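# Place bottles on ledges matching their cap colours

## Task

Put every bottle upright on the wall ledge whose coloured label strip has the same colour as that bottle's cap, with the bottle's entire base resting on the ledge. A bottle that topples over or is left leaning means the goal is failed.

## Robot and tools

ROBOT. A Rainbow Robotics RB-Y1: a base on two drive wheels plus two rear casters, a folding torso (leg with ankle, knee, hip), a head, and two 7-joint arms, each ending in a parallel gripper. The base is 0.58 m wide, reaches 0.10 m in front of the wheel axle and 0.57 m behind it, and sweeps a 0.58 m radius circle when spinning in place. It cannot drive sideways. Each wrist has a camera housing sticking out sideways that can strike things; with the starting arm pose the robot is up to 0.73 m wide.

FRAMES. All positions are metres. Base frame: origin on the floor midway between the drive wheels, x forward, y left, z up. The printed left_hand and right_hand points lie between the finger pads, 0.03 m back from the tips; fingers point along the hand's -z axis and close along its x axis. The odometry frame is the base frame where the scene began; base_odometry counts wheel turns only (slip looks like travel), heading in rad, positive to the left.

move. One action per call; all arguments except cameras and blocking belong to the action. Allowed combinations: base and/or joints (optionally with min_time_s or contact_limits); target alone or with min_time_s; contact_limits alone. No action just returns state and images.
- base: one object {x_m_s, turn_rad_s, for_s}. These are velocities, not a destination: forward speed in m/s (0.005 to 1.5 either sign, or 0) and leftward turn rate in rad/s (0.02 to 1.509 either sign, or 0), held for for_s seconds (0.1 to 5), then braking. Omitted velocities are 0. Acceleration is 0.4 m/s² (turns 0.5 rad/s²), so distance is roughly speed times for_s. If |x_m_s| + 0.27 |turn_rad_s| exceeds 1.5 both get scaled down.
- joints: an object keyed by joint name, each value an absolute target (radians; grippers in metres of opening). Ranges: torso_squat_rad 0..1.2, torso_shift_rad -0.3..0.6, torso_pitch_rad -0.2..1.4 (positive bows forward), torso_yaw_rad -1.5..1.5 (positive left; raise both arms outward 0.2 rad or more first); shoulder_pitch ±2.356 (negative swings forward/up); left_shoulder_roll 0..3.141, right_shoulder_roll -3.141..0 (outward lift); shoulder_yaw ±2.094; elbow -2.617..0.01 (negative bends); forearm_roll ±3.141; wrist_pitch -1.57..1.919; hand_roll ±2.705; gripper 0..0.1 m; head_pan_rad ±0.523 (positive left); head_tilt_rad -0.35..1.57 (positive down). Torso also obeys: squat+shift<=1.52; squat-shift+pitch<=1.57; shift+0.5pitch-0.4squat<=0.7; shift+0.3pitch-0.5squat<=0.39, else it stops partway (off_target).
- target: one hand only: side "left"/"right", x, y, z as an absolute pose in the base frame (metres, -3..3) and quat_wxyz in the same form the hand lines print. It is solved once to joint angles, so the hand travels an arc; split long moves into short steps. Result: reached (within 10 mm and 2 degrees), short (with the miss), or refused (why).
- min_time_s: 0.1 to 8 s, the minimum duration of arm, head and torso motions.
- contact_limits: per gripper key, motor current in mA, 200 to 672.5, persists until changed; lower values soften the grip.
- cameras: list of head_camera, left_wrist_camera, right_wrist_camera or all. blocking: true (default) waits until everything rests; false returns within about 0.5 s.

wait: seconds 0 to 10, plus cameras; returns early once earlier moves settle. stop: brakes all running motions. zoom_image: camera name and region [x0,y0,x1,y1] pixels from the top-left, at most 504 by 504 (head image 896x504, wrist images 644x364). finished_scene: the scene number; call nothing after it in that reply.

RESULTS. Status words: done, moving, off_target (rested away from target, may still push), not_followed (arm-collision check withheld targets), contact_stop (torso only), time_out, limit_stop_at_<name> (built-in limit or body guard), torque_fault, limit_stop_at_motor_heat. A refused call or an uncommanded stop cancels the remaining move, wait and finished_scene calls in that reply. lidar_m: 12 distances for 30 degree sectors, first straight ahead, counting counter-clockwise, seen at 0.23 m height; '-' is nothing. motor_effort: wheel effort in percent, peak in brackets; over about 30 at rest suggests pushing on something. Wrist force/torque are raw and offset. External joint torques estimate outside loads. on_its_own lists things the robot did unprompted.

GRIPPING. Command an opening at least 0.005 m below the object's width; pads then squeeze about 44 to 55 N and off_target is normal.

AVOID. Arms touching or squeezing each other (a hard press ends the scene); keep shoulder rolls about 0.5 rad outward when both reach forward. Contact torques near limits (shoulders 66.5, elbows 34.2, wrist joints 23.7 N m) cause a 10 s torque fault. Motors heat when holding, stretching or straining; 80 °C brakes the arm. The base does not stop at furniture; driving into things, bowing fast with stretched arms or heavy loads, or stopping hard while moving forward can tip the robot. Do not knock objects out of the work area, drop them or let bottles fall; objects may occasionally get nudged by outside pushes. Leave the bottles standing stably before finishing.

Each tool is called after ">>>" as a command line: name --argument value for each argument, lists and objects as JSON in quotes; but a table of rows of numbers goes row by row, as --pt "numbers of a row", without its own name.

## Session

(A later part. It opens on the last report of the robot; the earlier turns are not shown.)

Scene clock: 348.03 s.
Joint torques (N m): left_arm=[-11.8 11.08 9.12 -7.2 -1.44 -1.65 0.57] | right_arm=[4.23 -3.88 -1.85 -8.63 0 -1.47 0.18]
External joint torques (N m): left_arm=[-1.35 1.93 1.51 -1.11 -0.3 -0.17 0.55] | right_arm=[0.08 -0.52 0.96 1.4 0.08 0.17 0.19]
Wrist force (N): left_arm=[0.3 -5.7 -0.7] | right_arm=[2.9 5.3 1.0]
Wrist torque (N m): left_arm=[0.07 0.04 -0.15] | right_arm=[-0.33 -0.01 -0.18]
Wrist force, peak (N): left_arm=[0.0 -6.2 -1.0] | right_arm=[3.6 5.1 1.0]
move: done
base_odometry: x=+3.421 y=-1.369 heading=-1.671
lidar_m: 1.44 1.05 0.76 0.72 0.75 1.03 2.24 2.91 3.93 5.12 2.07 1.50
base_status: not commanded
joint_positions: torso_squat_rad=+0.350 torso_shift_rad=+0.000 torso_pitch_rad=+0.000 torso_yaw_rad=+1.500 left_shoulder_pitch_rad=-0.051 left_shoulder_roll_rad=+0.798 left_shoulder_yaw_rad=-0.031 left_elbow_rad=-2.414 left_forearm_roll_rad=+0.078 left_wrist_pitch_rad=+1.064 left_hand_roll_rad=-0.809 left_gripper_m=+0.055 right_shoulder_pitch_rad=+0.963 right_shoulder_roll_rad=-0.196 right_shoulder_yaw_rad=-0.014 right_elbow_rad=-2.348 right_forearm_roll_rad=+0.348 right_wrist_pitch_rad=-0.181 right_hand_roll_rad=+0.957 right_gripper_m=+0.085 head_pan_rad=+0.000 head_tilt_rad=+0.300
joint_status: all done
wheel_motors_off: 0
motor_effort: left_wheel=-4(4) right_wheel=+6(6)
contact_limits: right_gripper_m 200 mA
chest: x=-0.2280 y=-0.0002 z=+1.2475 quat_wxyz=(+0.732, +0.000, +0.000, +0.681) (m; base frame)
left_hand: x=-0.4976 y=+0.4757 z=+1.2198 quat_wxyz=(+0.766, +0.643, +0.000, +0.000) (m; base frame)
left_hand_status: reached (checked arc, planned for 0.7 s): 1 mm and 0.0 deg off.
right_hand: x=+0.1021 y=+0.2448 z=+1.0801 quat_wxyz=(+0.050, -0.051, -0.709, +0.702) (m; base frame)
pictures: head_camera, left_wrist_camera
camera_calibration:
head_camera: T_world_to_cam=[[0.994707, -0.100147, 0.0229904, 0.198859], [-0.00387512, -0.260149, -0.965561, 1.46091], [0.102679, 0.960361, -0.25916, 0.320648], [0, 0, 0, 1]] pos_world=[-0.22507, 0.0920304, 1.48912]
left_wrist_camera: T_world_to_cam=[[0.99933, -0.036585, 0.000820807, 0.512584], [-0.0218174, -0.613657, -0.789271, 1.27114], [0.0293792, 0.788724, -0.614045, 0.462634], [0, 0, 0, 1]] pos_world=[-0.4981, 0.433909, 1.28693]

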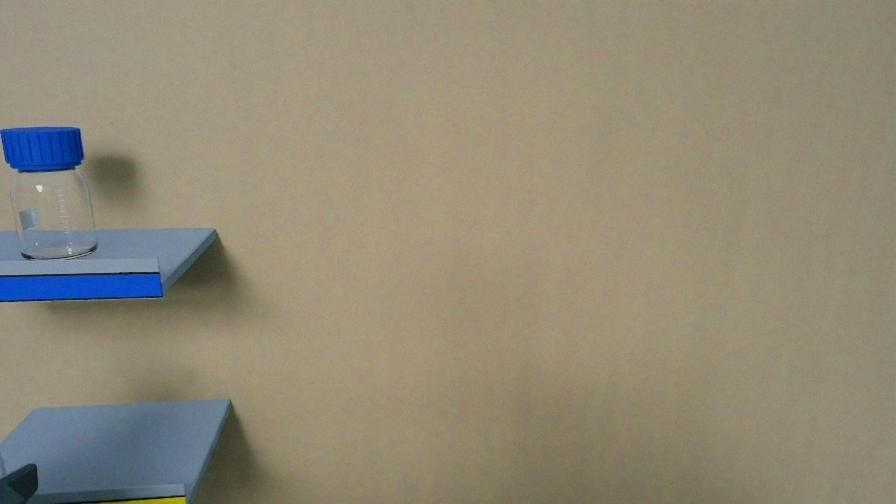

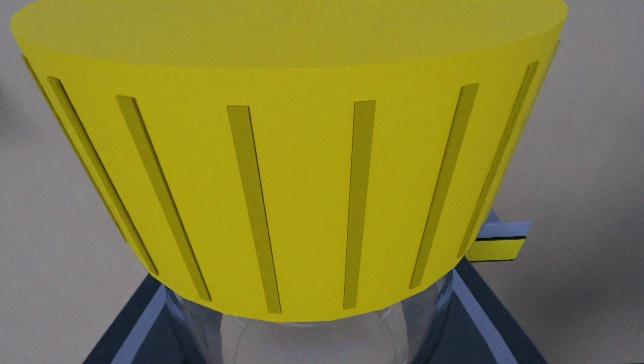

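>>> move --target '{"side": "left", "x": -0.498, "y": 0.515, "z": 1.216, "quat_wxyz": [0.766, 0.6428, 0, 0]}' --min_time_s 0.6

>>> move --target '{"side": "left", "x": -0.498, "y": 0.572, "z": 1.216, "quat_wxyz": [0.766, 0.6428, 0, 0]}' --min_time_s 1.1

>>> move --target '{"side": "left", "x": -0.498, "y": 0.63, "z": 1.216, "quat_wxyz": [0.766, 0.6428, 0, 0]}' --min_time_s 1.1

>>> move --target '{"side": "left", "x": -0.498, "y": 0.63, "z": 1.185, "quat_wxyz": [0.766, 0.6428, 0, 0]}' --min_time_s 0.8

>>> move --joints '{"left_gripper_m": 0.085}'

>>> move --target '{"side": "left", "x": -0.498, "y": 0.63, "z": 1.205, "quat_wxyz": [0.766, 0.6428, 0, 0]}' --min_time_s 0.5

>>> move --target '{"side": "left", "x": -0.498, "y": 0.57, "z": 1.21, "quat_wxyz": [0.766, 0.6428, 0, 0]}' --min_time_s 0.9

>>> move --target '{"side": "left", "x": -0.498, "y": 0.475, "z": 1.22, "quat_wxyz": [0.766, 0.6428, 0, 0]}' --min_time_s 0.9 --cameras '["left_wrist_camera", "head_camera"]'

Scene clock: 350.13 s.
Joint torques (N m): left_arm=[-13.5 9.77 6.86 -6.5 -1.31 -1.72 0.16] | right_arm=[3.79 -4.02 -2.1 -8.73 -0.03 -1.42 -0.16]
External joint torques (N m): left_arm=[-0.9 0.21 -1.25 -0.11 -0.24 -0.22 0.14] | right_arm=[-0.36 -0.66 0.71 1.3 0.06 0.22 -0.15]
Wrist force (N): left_arm=[0.4 -5.7 -0.4] | right_arm=[2.6 4.0 0.9]
Wrist torque (N m): left_arm=[0.07 0.05 -0.02] | right_arm=[-0.19 0.02 -0.22]
Wrist force, peak (N): left_arm=[0.9 -6.5 0.0] | right_arm=[3.5 5.3 1.0]
move: done
base_odometry: x=+3.421 y=-1.369 heading=-1.671
lidar_m: 1.44 1.05 0.75 0.72 0.75 1.02 2.25 2.91 3.93 5.12 2.09 1.50
base_status: not commanded
joint_positions: torso_squat_rad=+0.350 torso_shift_rad=+0.000 torso_pitch_rad=+0.000 torso_yaw_rad=+1.500 left_shoulder_pitch_rad=-0.167 left_shoulder_roll_rad=+0.781 left_shoulder_yaw_rad=-0.076 left_elbow_rad=-2.250 left_forearm_roll_rad=+0.081 left_wrist_pitch_rad=+1.006 left_hand_roll_rad=-0.827 left_gripper_m=+0.055 right_shoulder_pitch_rad=+0.963 right_shoulder_roll_rad=-0.196 right_shoulder_yaw_rad=-0.014 right_elbow_rad=-2.348 right_forearm_roll_rad=+0.348 right_wrist_pitch_rad=-0.181 right_hand_roll_rad=+0.957 right_gripper_m=+0.085 head_pan_rad=+0.000 head_tilt_rad=+0.300
joint_status: all done
wheel_motors_off: 0
motor_effort: left_wheel=-4(5) right_wheel=+6(7)
contact_limits: right_gripper_m 200 mA
chest: x=-0.2280 y=-0.0002 z=+1.2475 quat_wxyz=(+0.732, +0.000, +0.000, +0.681) (m; base frame)
left_hand: x=-0.4981 y=+0.5146 z=+1.2162 quat_wxyz=(+0.766, +0.643, +0.000, +0.000) (m; base frame)
left_hand_status: reached (checked arc, planned for 0.6 s): 0 mm and 0.0 deg off.
right_hand: x=+0.1021 y=+0.2448 z=+1.0801 quat_wxyz=(+0.050, -0.051, -0.709, +0.702) (m; base frame)
pictures: none

Scene clock: 351.57 s.
Joint torques (N m): left_arm=[-17.58 10.52 7 -6.79 -1.19 -1.96 0.02] | right_arm=[4.35 -4.11 -1.9 -8.83 -0.29 -1.51 -0.03]
External joint torques (N m): left_arm=[-1.8 0.38 -1.54 -0.01 -0.23 -0.41 0] | right_arm=[0.2 -0.75 0.91 1.19 -0.2 0.14 -0.02]
Wrist force (N): left_arm=[0.5 -5.6 -0.5] | right_arm=[3.6 4.6 1.6]
Wrist torque (N m): left_arm=[0.07 0.06 -0.02] | right_arm=[-0.28 0.11 -0.22]
Wrist force, peak (N): left_arm=[1.2 -5.9 -0.9] | right_arm=[2.9 5.5 0.3]
move: done
base_odometry: x=+3.421 y=-1.369 heading=-1.671
lidar_m: 1.44 1.05 0.76 0.72 0.75 1.02 2.25 2.91 3.93 5.12 2.08 1.50
base_status: not commanded
joint_positions: torso_squat_rad=+0.350 torso_shift_rad=+0.000 torso_pitch_rad=+0.000 torso_yaw_rad=+1.500 left_shoulder_pitch_rad=-0.344 left_shoulder_roll_rad=+0.752 left_shoulder_yaw_rad=-0.130 left_elbow_rad=-1.996 left_forearm_roll_rad=+0.101 left_wrist_pitch_rad=+0.918 left_hand_roll_rad=-0.862 left_gripper_m=+0.055 right_shoulder_pitch_rad=+0.963 right_shoulder_roll_rad=-0.196 right_shoulder_yaw_rad=-0.014 right_elbow_rad=-2.348 right_forearm_roll_rad=+0.348 right_wrist_pitch_rad=-0.181 right_hand_roll_rad=+0.957 right_gripper_m=+0.085 head_pan_rad=+0.000 head_tilt_rad=+0.300
joint_status: all done
wheel_motors_off: 0
motor_effort: left_wheel=-4(5) right_wheel=+6(6)
contact_limits: right_gripper_m 200 mA
chest: x=-0.2280 y=-0.0002 z=+1.2475 quat_wxyz=(+0.732, +0.000, +0.000, +0.681) (m; base frame)
left_hand: x=-0.4982 y=+0.5720 z=+1.2162 quat_wxyz=(+0.766, +0.643, +0.000, +0.000) (m; base frame)
left_hand_status: reached (checked arc, planned for 1.1 s): 0 mm and 0.0 deg off.
right_hand: x=+0.1021 y=+0.2448 z=+1.0801 quat_wxyz=(+0.050, -0.051, -0.709, +0.702) (m; base frame)
pictures: none

Scene clock: 353.00 s.
Joint torques (N m): left_arm=[-20.76 10.91 6.92 -7.27 -0.91 -1.96 0] | right_arm=[4.05 -3.88 -1.8 -8.85 -0.1 -1.53 0.15]
External joint torques (N m): left_arm=[-1.8 0.25 -1.55 0.04 -0.12 -0.35 -0.01] | right_arm=[-0.1 -0.52 1.01 1.18 -0.01 0.11 0.16]
Wrist force (N): left_arm=[0.7 -5.4 -0.7] | right_arm=[3.4 5.3 0.9]
Wrist torque (N m): left_arm=[0.06 0.06 -0.03] | right_arm=[-0.33 0.09 -0.17]
Wrist force, peak (N): left_arm=[0.6 -6.1 -0.7] | right_arm=[3.4 5.3 0.9]
move: done
base_odometry: x=+3.421 y=-1.369 heading=-1.671
lidar_m: 1.44 1.05 0.76 0.72 0.75 1.03 2.25 2.91 3.92 5.12 2.09 1.50
base_status: not commanded
joint_positions: torso_squat_rad=+0.350 torso_shift_rad=+0.000 torso_pitch_rad=+0.000 torso_yaw_rad=+1.500 left_shoulder_pitch_rad=-0.524 left_shoulder_roll_rad=+0.710 left_shoulder_yaw_rad=-0.176 left_elbow_rad=-1.704 left_forearm_roll_rad=+0.123 left_wrist_pitch_rad=+0.802 left_hand_roll_rad=-0.912 left_gripper_m=+0.055 right_shoulder_pitch_rad=+0.963 right_shoulder_roll_rad=-0.196 right_shoulder_yaw_rad=-0.014 right_elbow_rad=-2.348 right_forearm_roll_rad=+0.348 right_wrist_pitch_rad=-0.181 right_hand_roll_rad=+0.957 right_gripper_m=+0.085 head_pan_rad=+0.000 head_tilt_rad=+0.300
joint_status: all done
wheel_motors_off: 0
motor_effort: left_wheel=-5(5) right_wheel=+5(7)
contact_limits: right_gripper_m 200 mA
chest: x=-0.2280 y=-0.0002 z=+1.2475 quat_wxyz=(+0.732, +0.000, +0.000, +0.681) (m; base frame)
left_hand: x=-0.4982 y=+0.6299 z=+1.2162 quat_wxyz=(+0.766, +0.643, +0.000, +0.000) (m; base frame)
left_hand_status: reached (checked arc, planned for 1.1 s): 0 mm and 0.0 deg off.
right_hand: x=+0.1021 y=+0.2448 z=+1.0801 quat_wxyz=(+0.050, -0.051, -0.709, +0.702) (m; base frame)
pictures: none

Scene clock: 354.13 s.
Joint torques (N m): left_arm=[-15.64 8.31 3.84 -6.09 -0.02 -0.82 0.61] | right_arm=[4.13 -3.84 -1.84 -8.86 -0.04 -1.47 0.04]
External joint torques (N m): left_arm=[3.06 -2.02 -4.32 1.76 0.71 0.77 0.6] | right_arm=[-0.01 -0.47 0.97 1.17 0.05 0.17 0.05]
Wrist force (N): left_arm=[-1.9 4.1 1.9] | right_arm=[2.5 3.7 0.5]
Wrist torque (N m): left_arm=[-0.02 0.06 -0.09] | right_arm=[-0.17 -0.03 -0.18]
Wrist force, peak (N): left_arm=[-2.2 4.6 3.8] | right_arm=[2.9 5.6 1.1]
move: done
base_odometry: x=+3.421 y=-1.369 heading=-1.671
lidar_m: 1.44 1.05 0.76 0.72 0.75 1.02 2.24 2.92 3.92 5.12 2.09 1.51
base_status: not commanded
joint_positions: torso_squat_rad=+0.350 torso_shift_rad=+0.000 torso_pitch_rad=+0.000 torso_yaw_rad=+1.500 left_shoulder_pitch_rad=-0.477 left_shoulder_roll_rad=+0.669 left_shoulder_yaw_rad=-0.184 left_elbow_rad=-1.667 left_forearm_roll_rad=+0.060 left_wrist_pitch_rad=+0.725 left_hand_roll_rad=-0.895 left_gripper_m=+0.055 right_shoulder_pitch_rad=+0.963 right_shoulder_roll_rad=-0.196 right_shoulder_yaw_rad=-0.014 right_elbow_rad=-2.348 right_forearm_roll_rad=+0.348 right_wrist_pitch_rad=-0.181 right_hand_roll_rad=+0.957 right_gripper_m=+0.085 head_pan_rad=+0.000 head_tilt_rad=+0.300
joint_status: all done
wheel_motors_off: 0
motor_effort: left_wheel=-4(5) right_wheel=+6(7)
contact_limits: right_gripper_m 200 mA
chest: x=-0.2280 y=-0.0003 z=+1.2475 quat_wxyz=(+0.732, +0.000, +0.000, +0.681) (m; base frame)
left_hand: x=-0.4983 y=+0.6301 z=+1.1865 quat_wxyz=(+0.765, +0.644, +0.000, +0.000) (m; base frame)
left_hand_status: reached (checked arc, planned for 0.8 s): 2 mm and 0.1 deg off.
right_hand: x=+0.1021 y=+0.2447 z=+1.0801 quat_wxyz=(+0.050, -0.051, -0.709, +0.702) (m; base frame)
pictures: none

Scene clock: 354.97 s.
Joint torques (N m): left_arm=[-18.34 10.08 5.61 -7.2 -0.71 -1.3 0.49] | right_arm=[4.54 -3.67 -1.8 -8.73 -0.16 -1.46 0.08]
External joint torques (N m): left_arm=[0.35 -0.24 -2.55 0.66 0.02 0.29 0.47] | right_arm=[0.39 -0.3 1.01 1.3 -0.08 0.18 0.09]
Wrist force (N): left_arm=[0.8 -4.1 -0.6] | right_arm=[3.5 4.8 1.0]
Wrist torque (N m): left_arm=[0.08 0.10 -0.17] | right_arm=[-0.29 0.11 -0.18]
Wrist force, peak (N): left_arm=[-2.6 4.3 2.5] | right_arm=[3.0 5.2 1.5]
move: done
base_odometry: x=+3.421 y=-1.369 heading=-1.671
lidar_m: 1.44 1.05 0.76 0.72 0.75 1.02 2.25 2.91 3.92 5.12 2.08 1.51
base_status: not commanded
joint_positions: torso_squat_rad=+0.350 torso_shift_rad=+0.000 torso_pitch_rad=+0.000 torso_yaw_rad=+1.500 left_shoulder_pitch_rad=-0.476 left_shoulder_roll_rad=+0.669 left_shoulder_yaw_rad=-0.184 left_elbow_rad=-1.666 left_forearm_roll_rad=+0.060 left_wrist_pitch_rad=+0.725 left_hand_roll_rad=-0.895 left_gripper_m=+0.085 right_shoulder_pitch_rad=+0.963 right_shoulder_roll_rad=-0.196 right_shoulder_yaw_rad=-0.014 right_elbow_rad=-2.348 right_forearm_roll_rad=+0.348 right_wrist_pitch_rad=-0.181 right_hand_roll_rad=+0.957 right_gripper_m=+0.085 head_pan_rad=+0.000 head_tilt_rad=+0.300
joint_status: all done
wheel_motors_off: 0
motor_effort: left_wheel=-4(5) right_wheel=+5(7)
contact_limits: right_gripper_m 200 mA
chest: x=-0.2280 y=-0.0002 z=+1.2475 quat_wxyz=(+0.732, +0.000, +0.000, +0.681) (m; base frame)
left_hand: x=-0.4982 y=+0.6300 z=+1.1858 quat_wxyz=(+0.766, +0.643, +0.000, +0.000) (m; base frame)
right_hand: x=+0.1021 y=+0.2447 z=+1.0801 quat_wxyz=(+0.050, -0.051, -0.709, +0.702) (m; base frame)
pictures: none

Scene clock: 355.80 s.
Joint torques (N m): left_arm=[-19.88 12.26 9.69 -8.2 -0.75 -1.44 -0.01] | right_arm=[4.39 -3.69 -2.05 -8.96 -0.01 -1.49 0.1]
External joint torques (N m): left_arm=[-1.03 1.75 1.33 -0.68 0.02 0.16 -0.02] | right_arm=[0.25 -0.33 0.76 1.07 0.08 0.15 0.11]
Wrist force (N): left_arm=[0.8 -3.8 -0.2] | right_arm=[3.3 4.2 0.7]
Wrist torque (N m): left_arm=[0.03 0.10 -0.01] | right_arm=[-0.21 0.07 -0.19]
Wrist force, peak (N): left_arm=[0.6 -4.5 -0.2] | right_arm=[4.2 4.7 0.9]
move: done
base_odometry: x=+3.421 y=-1.369 heading=-1.671
lidar_m: 1.44 1.06 0.76 0.72 0.75 1.02 2.25 2.90 3.92 5.13 2.07 1.50
base_status: not commanded
joint_positions: torso_squat_rad=+0.350 torso_shift_rad=+0.000 torso_pitch_rad=+0.000 torso_yaw_rad=+1.500 left_shoulder_pitch_rad=-0.505 left_shoulder_roll_rad=+0.694 left_shoulder_yaw_rad=-0.181 left_elbow_rad=-1.692 left_forearm_roll_rad=+0.097 left_wrist_pitch_rad=+0.772 left_hand_roll_rad=-0.905 left_gripper_m=+0.085 right_shoulder_pitch_rad=+0.963 right_shoulder_roll_rad=-0.196 right_shoulder_yaw_rad=-0.014 right_elbow_rad=-2.348 right_forearm_roll_rad=+0.348 right_wrist_pitch_rad=-0.181 right_hand_roll_rad=+0.957 right_gripper_m=+0.085 head_pan_rad=+0.000 head_tilt_rad=+0.300
joint_status: all done
wheel_motors_off: 0
motor_effort: left_wheel=-4(5) right_wheel=+6(6)
contact_limits: right_gripper_m 200 mA
chest: x=-0.2280 y=-0.0002 z=+1.2475 quat_wxyz=(+0.732, +0.000, +0.000, +0.681) (m; base frame)
left_hand: x=-0.4975 y=+0.6299 z=+1.2046 quat_wxyz=(+0.765, +0.644, +0.000, +0.000) (m; base frame)
left_hand_status: reached (checked arc, planned for 0.5 s): 1 mm and 0.1 deg off.
right_hand: x=+0.1021 y=+0.2447 z=+1.0801 quat_wxyz=(+0.050, -0.051, -0.709, +0.702) (m; base frame)
pictures: none

Scene clock: 357.03 s.
Joint torques (N m): left_arm=[-16.07 11.27 9.68 -7.65 -1.15 -1.69 0.47] | right_arm=[4.29 -4.17 -2.1 -8.68 -0.09 -1.39 -0.06]
External joint torques (N m): left_arm=[-0.46 1.21 1.16 -0.76 -0.2 -0.15 0.46] | right_arm=[0.14 -0.81 0.71 1.35 -0.01 0.25 -0.06]
Wrist force (N): left_arm=[0.4 -4.2 -0.6] | right_arm=[2.2 3.9 0.3]
Wrist torque (N m): left_arm=[0.07 0.05 -0.14] | right_arm=[-0.22 -0.06 -0.18]
Wrist force, peak (N): left_arm=[0.3 -4.7 -0.9] | right_arm=[3.7 5.1 0.9]
move: done
base_odometry: x=+3.421 y=-1.369 heading=-1.671
lidar_m: 1.44 1.05 0.75 0.72 0.75 1.01 2.25 2.91 3.93 5.12 2.08 1.51
base_status: not commanded
joint_positions: torso_squat_rad=+0.350 torso_shift_rad=+0.000 torso_pitch_rad=+0.000 torso_yaw_rad=+1.500 left_shoulder_pitch_rad=-0.328 left_shoulder_roll_rad=+0.748 left_shoulder_yaw_rad=-0.135 left_elbow_rad=-1.998 left_forearm_roll_rad=+0.086 left_wrist_pitch_rad=+0.905 left_hand_roll_rad=-0.854 left_gripper_m=+0.085 right_shoulder_pitch_rad=+0.963 right_shoulder_roll_rad=-0.196 right_shoulder_yaw_rad=-0.014 right_elbow_rad=-2.348 right_forearm_roll_rad=+0.348 right_wrist_pitch_rad=-0.181 right_hand_roll_rad=+0.957 right_gripper_m=+0.085 head_pan_rad=+0.000 head_tilt_rad=+0.300
joint_status: all done
wheel_motors_off: 0
motor_effort: left_wheel=-4(5) right_wheel=+6(6)
contact_limits: right_gripper_m 200 mA
chest: x=-0.2280 y=-0.0002 z=+1.2475 quat_wxyz=(+0.732, +0.000, +0.000, +0.681) (m; base frame)
left_hand: x=-0.4979 y=+0.5701 z=+1.2100 quat_wxyz=(+0.766, +0.643, +0.000, +0.000) (m; base frame)
left_hand_status: reached (checked arc, planned for 0.9 s): 0 mm and 0.0 deg off.
right_hand: x=+0.1021 y=+0.2447 z=+1.0801 quat_wxyz=(+0.050, -0.051, -0.709, +0.702) (m; base frame)
pictures: none

Scene clock: 358.27 s.
Joint torques (N m): left_arm=[-11.32 10.96 8.79 -6.59 -1.26 -1.64 0.41] | right_arm=[4.63 -3.82 -2.04 -8.8 -0.21 -1.5 0.08]
External joint torques (N m): left_arm=[-0.87 1.7 1.05 -0.59 -0.09 -0.2 0.4] | right_arm=[0.48 -0.46 0.77 1.23 -0.12 0.14 0.09]
Wrist force (N): left_arm=[0.6 -4.1 -0.4] | right_arm=[3.0 4.2 1.2]
Wrist torque (N m): left_arm=[0.05 0.08 -0.14] | right_arm=[-0.21 0.05 -0.24]
Wrist force, peak (N): left_arm=[0.0 -4.8 -0.8] | right_arm=[3.2 5.3 1.3]
move: done
base_odometry: x=+3.421 y=-1.369 heading=-1.671
lidar_m: 1.43 1.06 0.75 0.72 0.76 1.03 2.25 2.91 3.92 5.12 2.08 1.50
base_status: not commanded
joint_positions: torso_squat_rad=+0.350 torso_shift_rad=+0.000 torso_pitch_rad=+0.000 torso_yaw_rad=+1.500 left_shoulder_pitch_rad=-0.051 left_shoulder_roll_rad=+0.815 left_shoulder_yaw_rad=-0.039 left_elbow_rad=-2.415 left_forearm_roll_rad=+0.073 left_wrist_pitch_rad=+1.062 left_hand_roll_rad=-0.788 left_gripper_m=+0.085 right_shoulder_pitch_rad=+0.963 right_shoulder_roll_rad=-0.196 right_shoulder_yaw_rad=-0.014 right_elbow_rad=-2.348 right_forearm_roll_rad=+0.348 right_wrist_pitch_rad=-0.181 right_hand_roll_rad=+0.957 right_gripper_m=+0.085 head_pan_rad=+0.000 head_tilt_rad=+0.300
joint_status: all done
wheel_motors_off: 0
motor_effort: left_wheel=-4(5) right_wheel=+5(7)
contact_limits: right_gripper_m 200 mA
chest: x=-0.2280 y=-0.0002 z=+1.2475 quat_wxyz=(+0.732, +0.000, +0.000, +0.681) (m; base frame)
left_hand: x=-0.4977 y=+0.4755 z=+1.2200 quat_wxyz=(+0.766, +0.643, +0.000, +0.000) (m; base frame)
left_hand_status: reached (checked arc, planned for 0.9 s): 1 mm and 0.0 deg off.
right_hand: x=+0.1021 y=+0.2447 z=+1.0801 quat_wxyz=(+0.050, -0.051, -0.709, +0.702) (m; base frame)
pictures: head_camera, left_wrist_camera
camera_calibration:
head_camera: T_world_to_cam=[[0.994698, -0.100236, 0.0230024, 0.198835], [-0.00388365, -0.260121, -0.965568, 1.46098], [0.102768, 0.960359, -0.259131, 0.320747], [0, 0, 0, 1]] pos_world=[-0.22507, 0.0919307, 1.48922]
left_wrist_camera: T_world_to_cam=[[0.999332, -0.0365223, 0.000884473, 0.512565], [-0.0217163, -0.613329, -0.789529, 1.27128], [0.0293778, 0.788983, -0.613713, 0.462393], [0, 0, 0, 1]] pos_world=[-0.498199, 0.433611, 1.28703]

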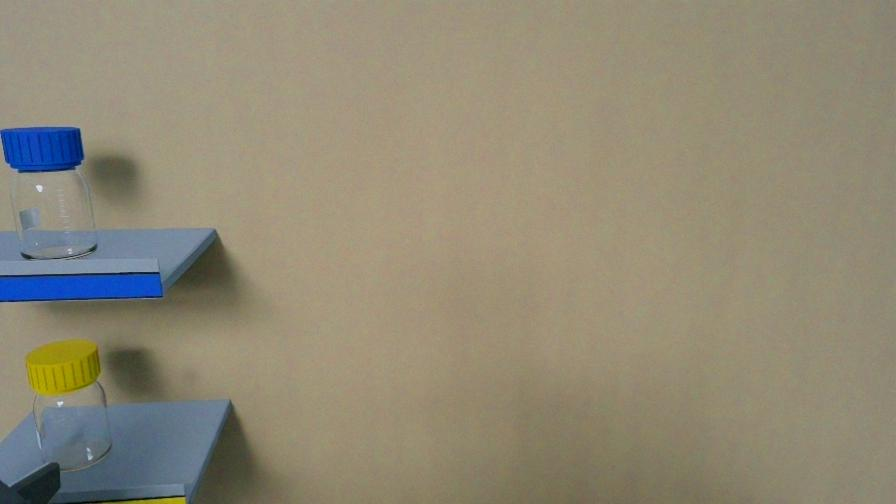

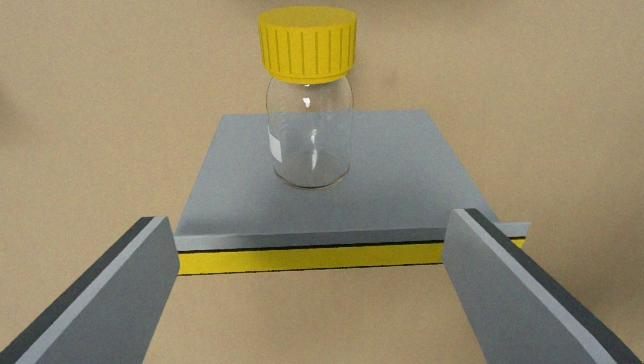

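>>> finished_scene --scene 1

The scene is finished: the task was done.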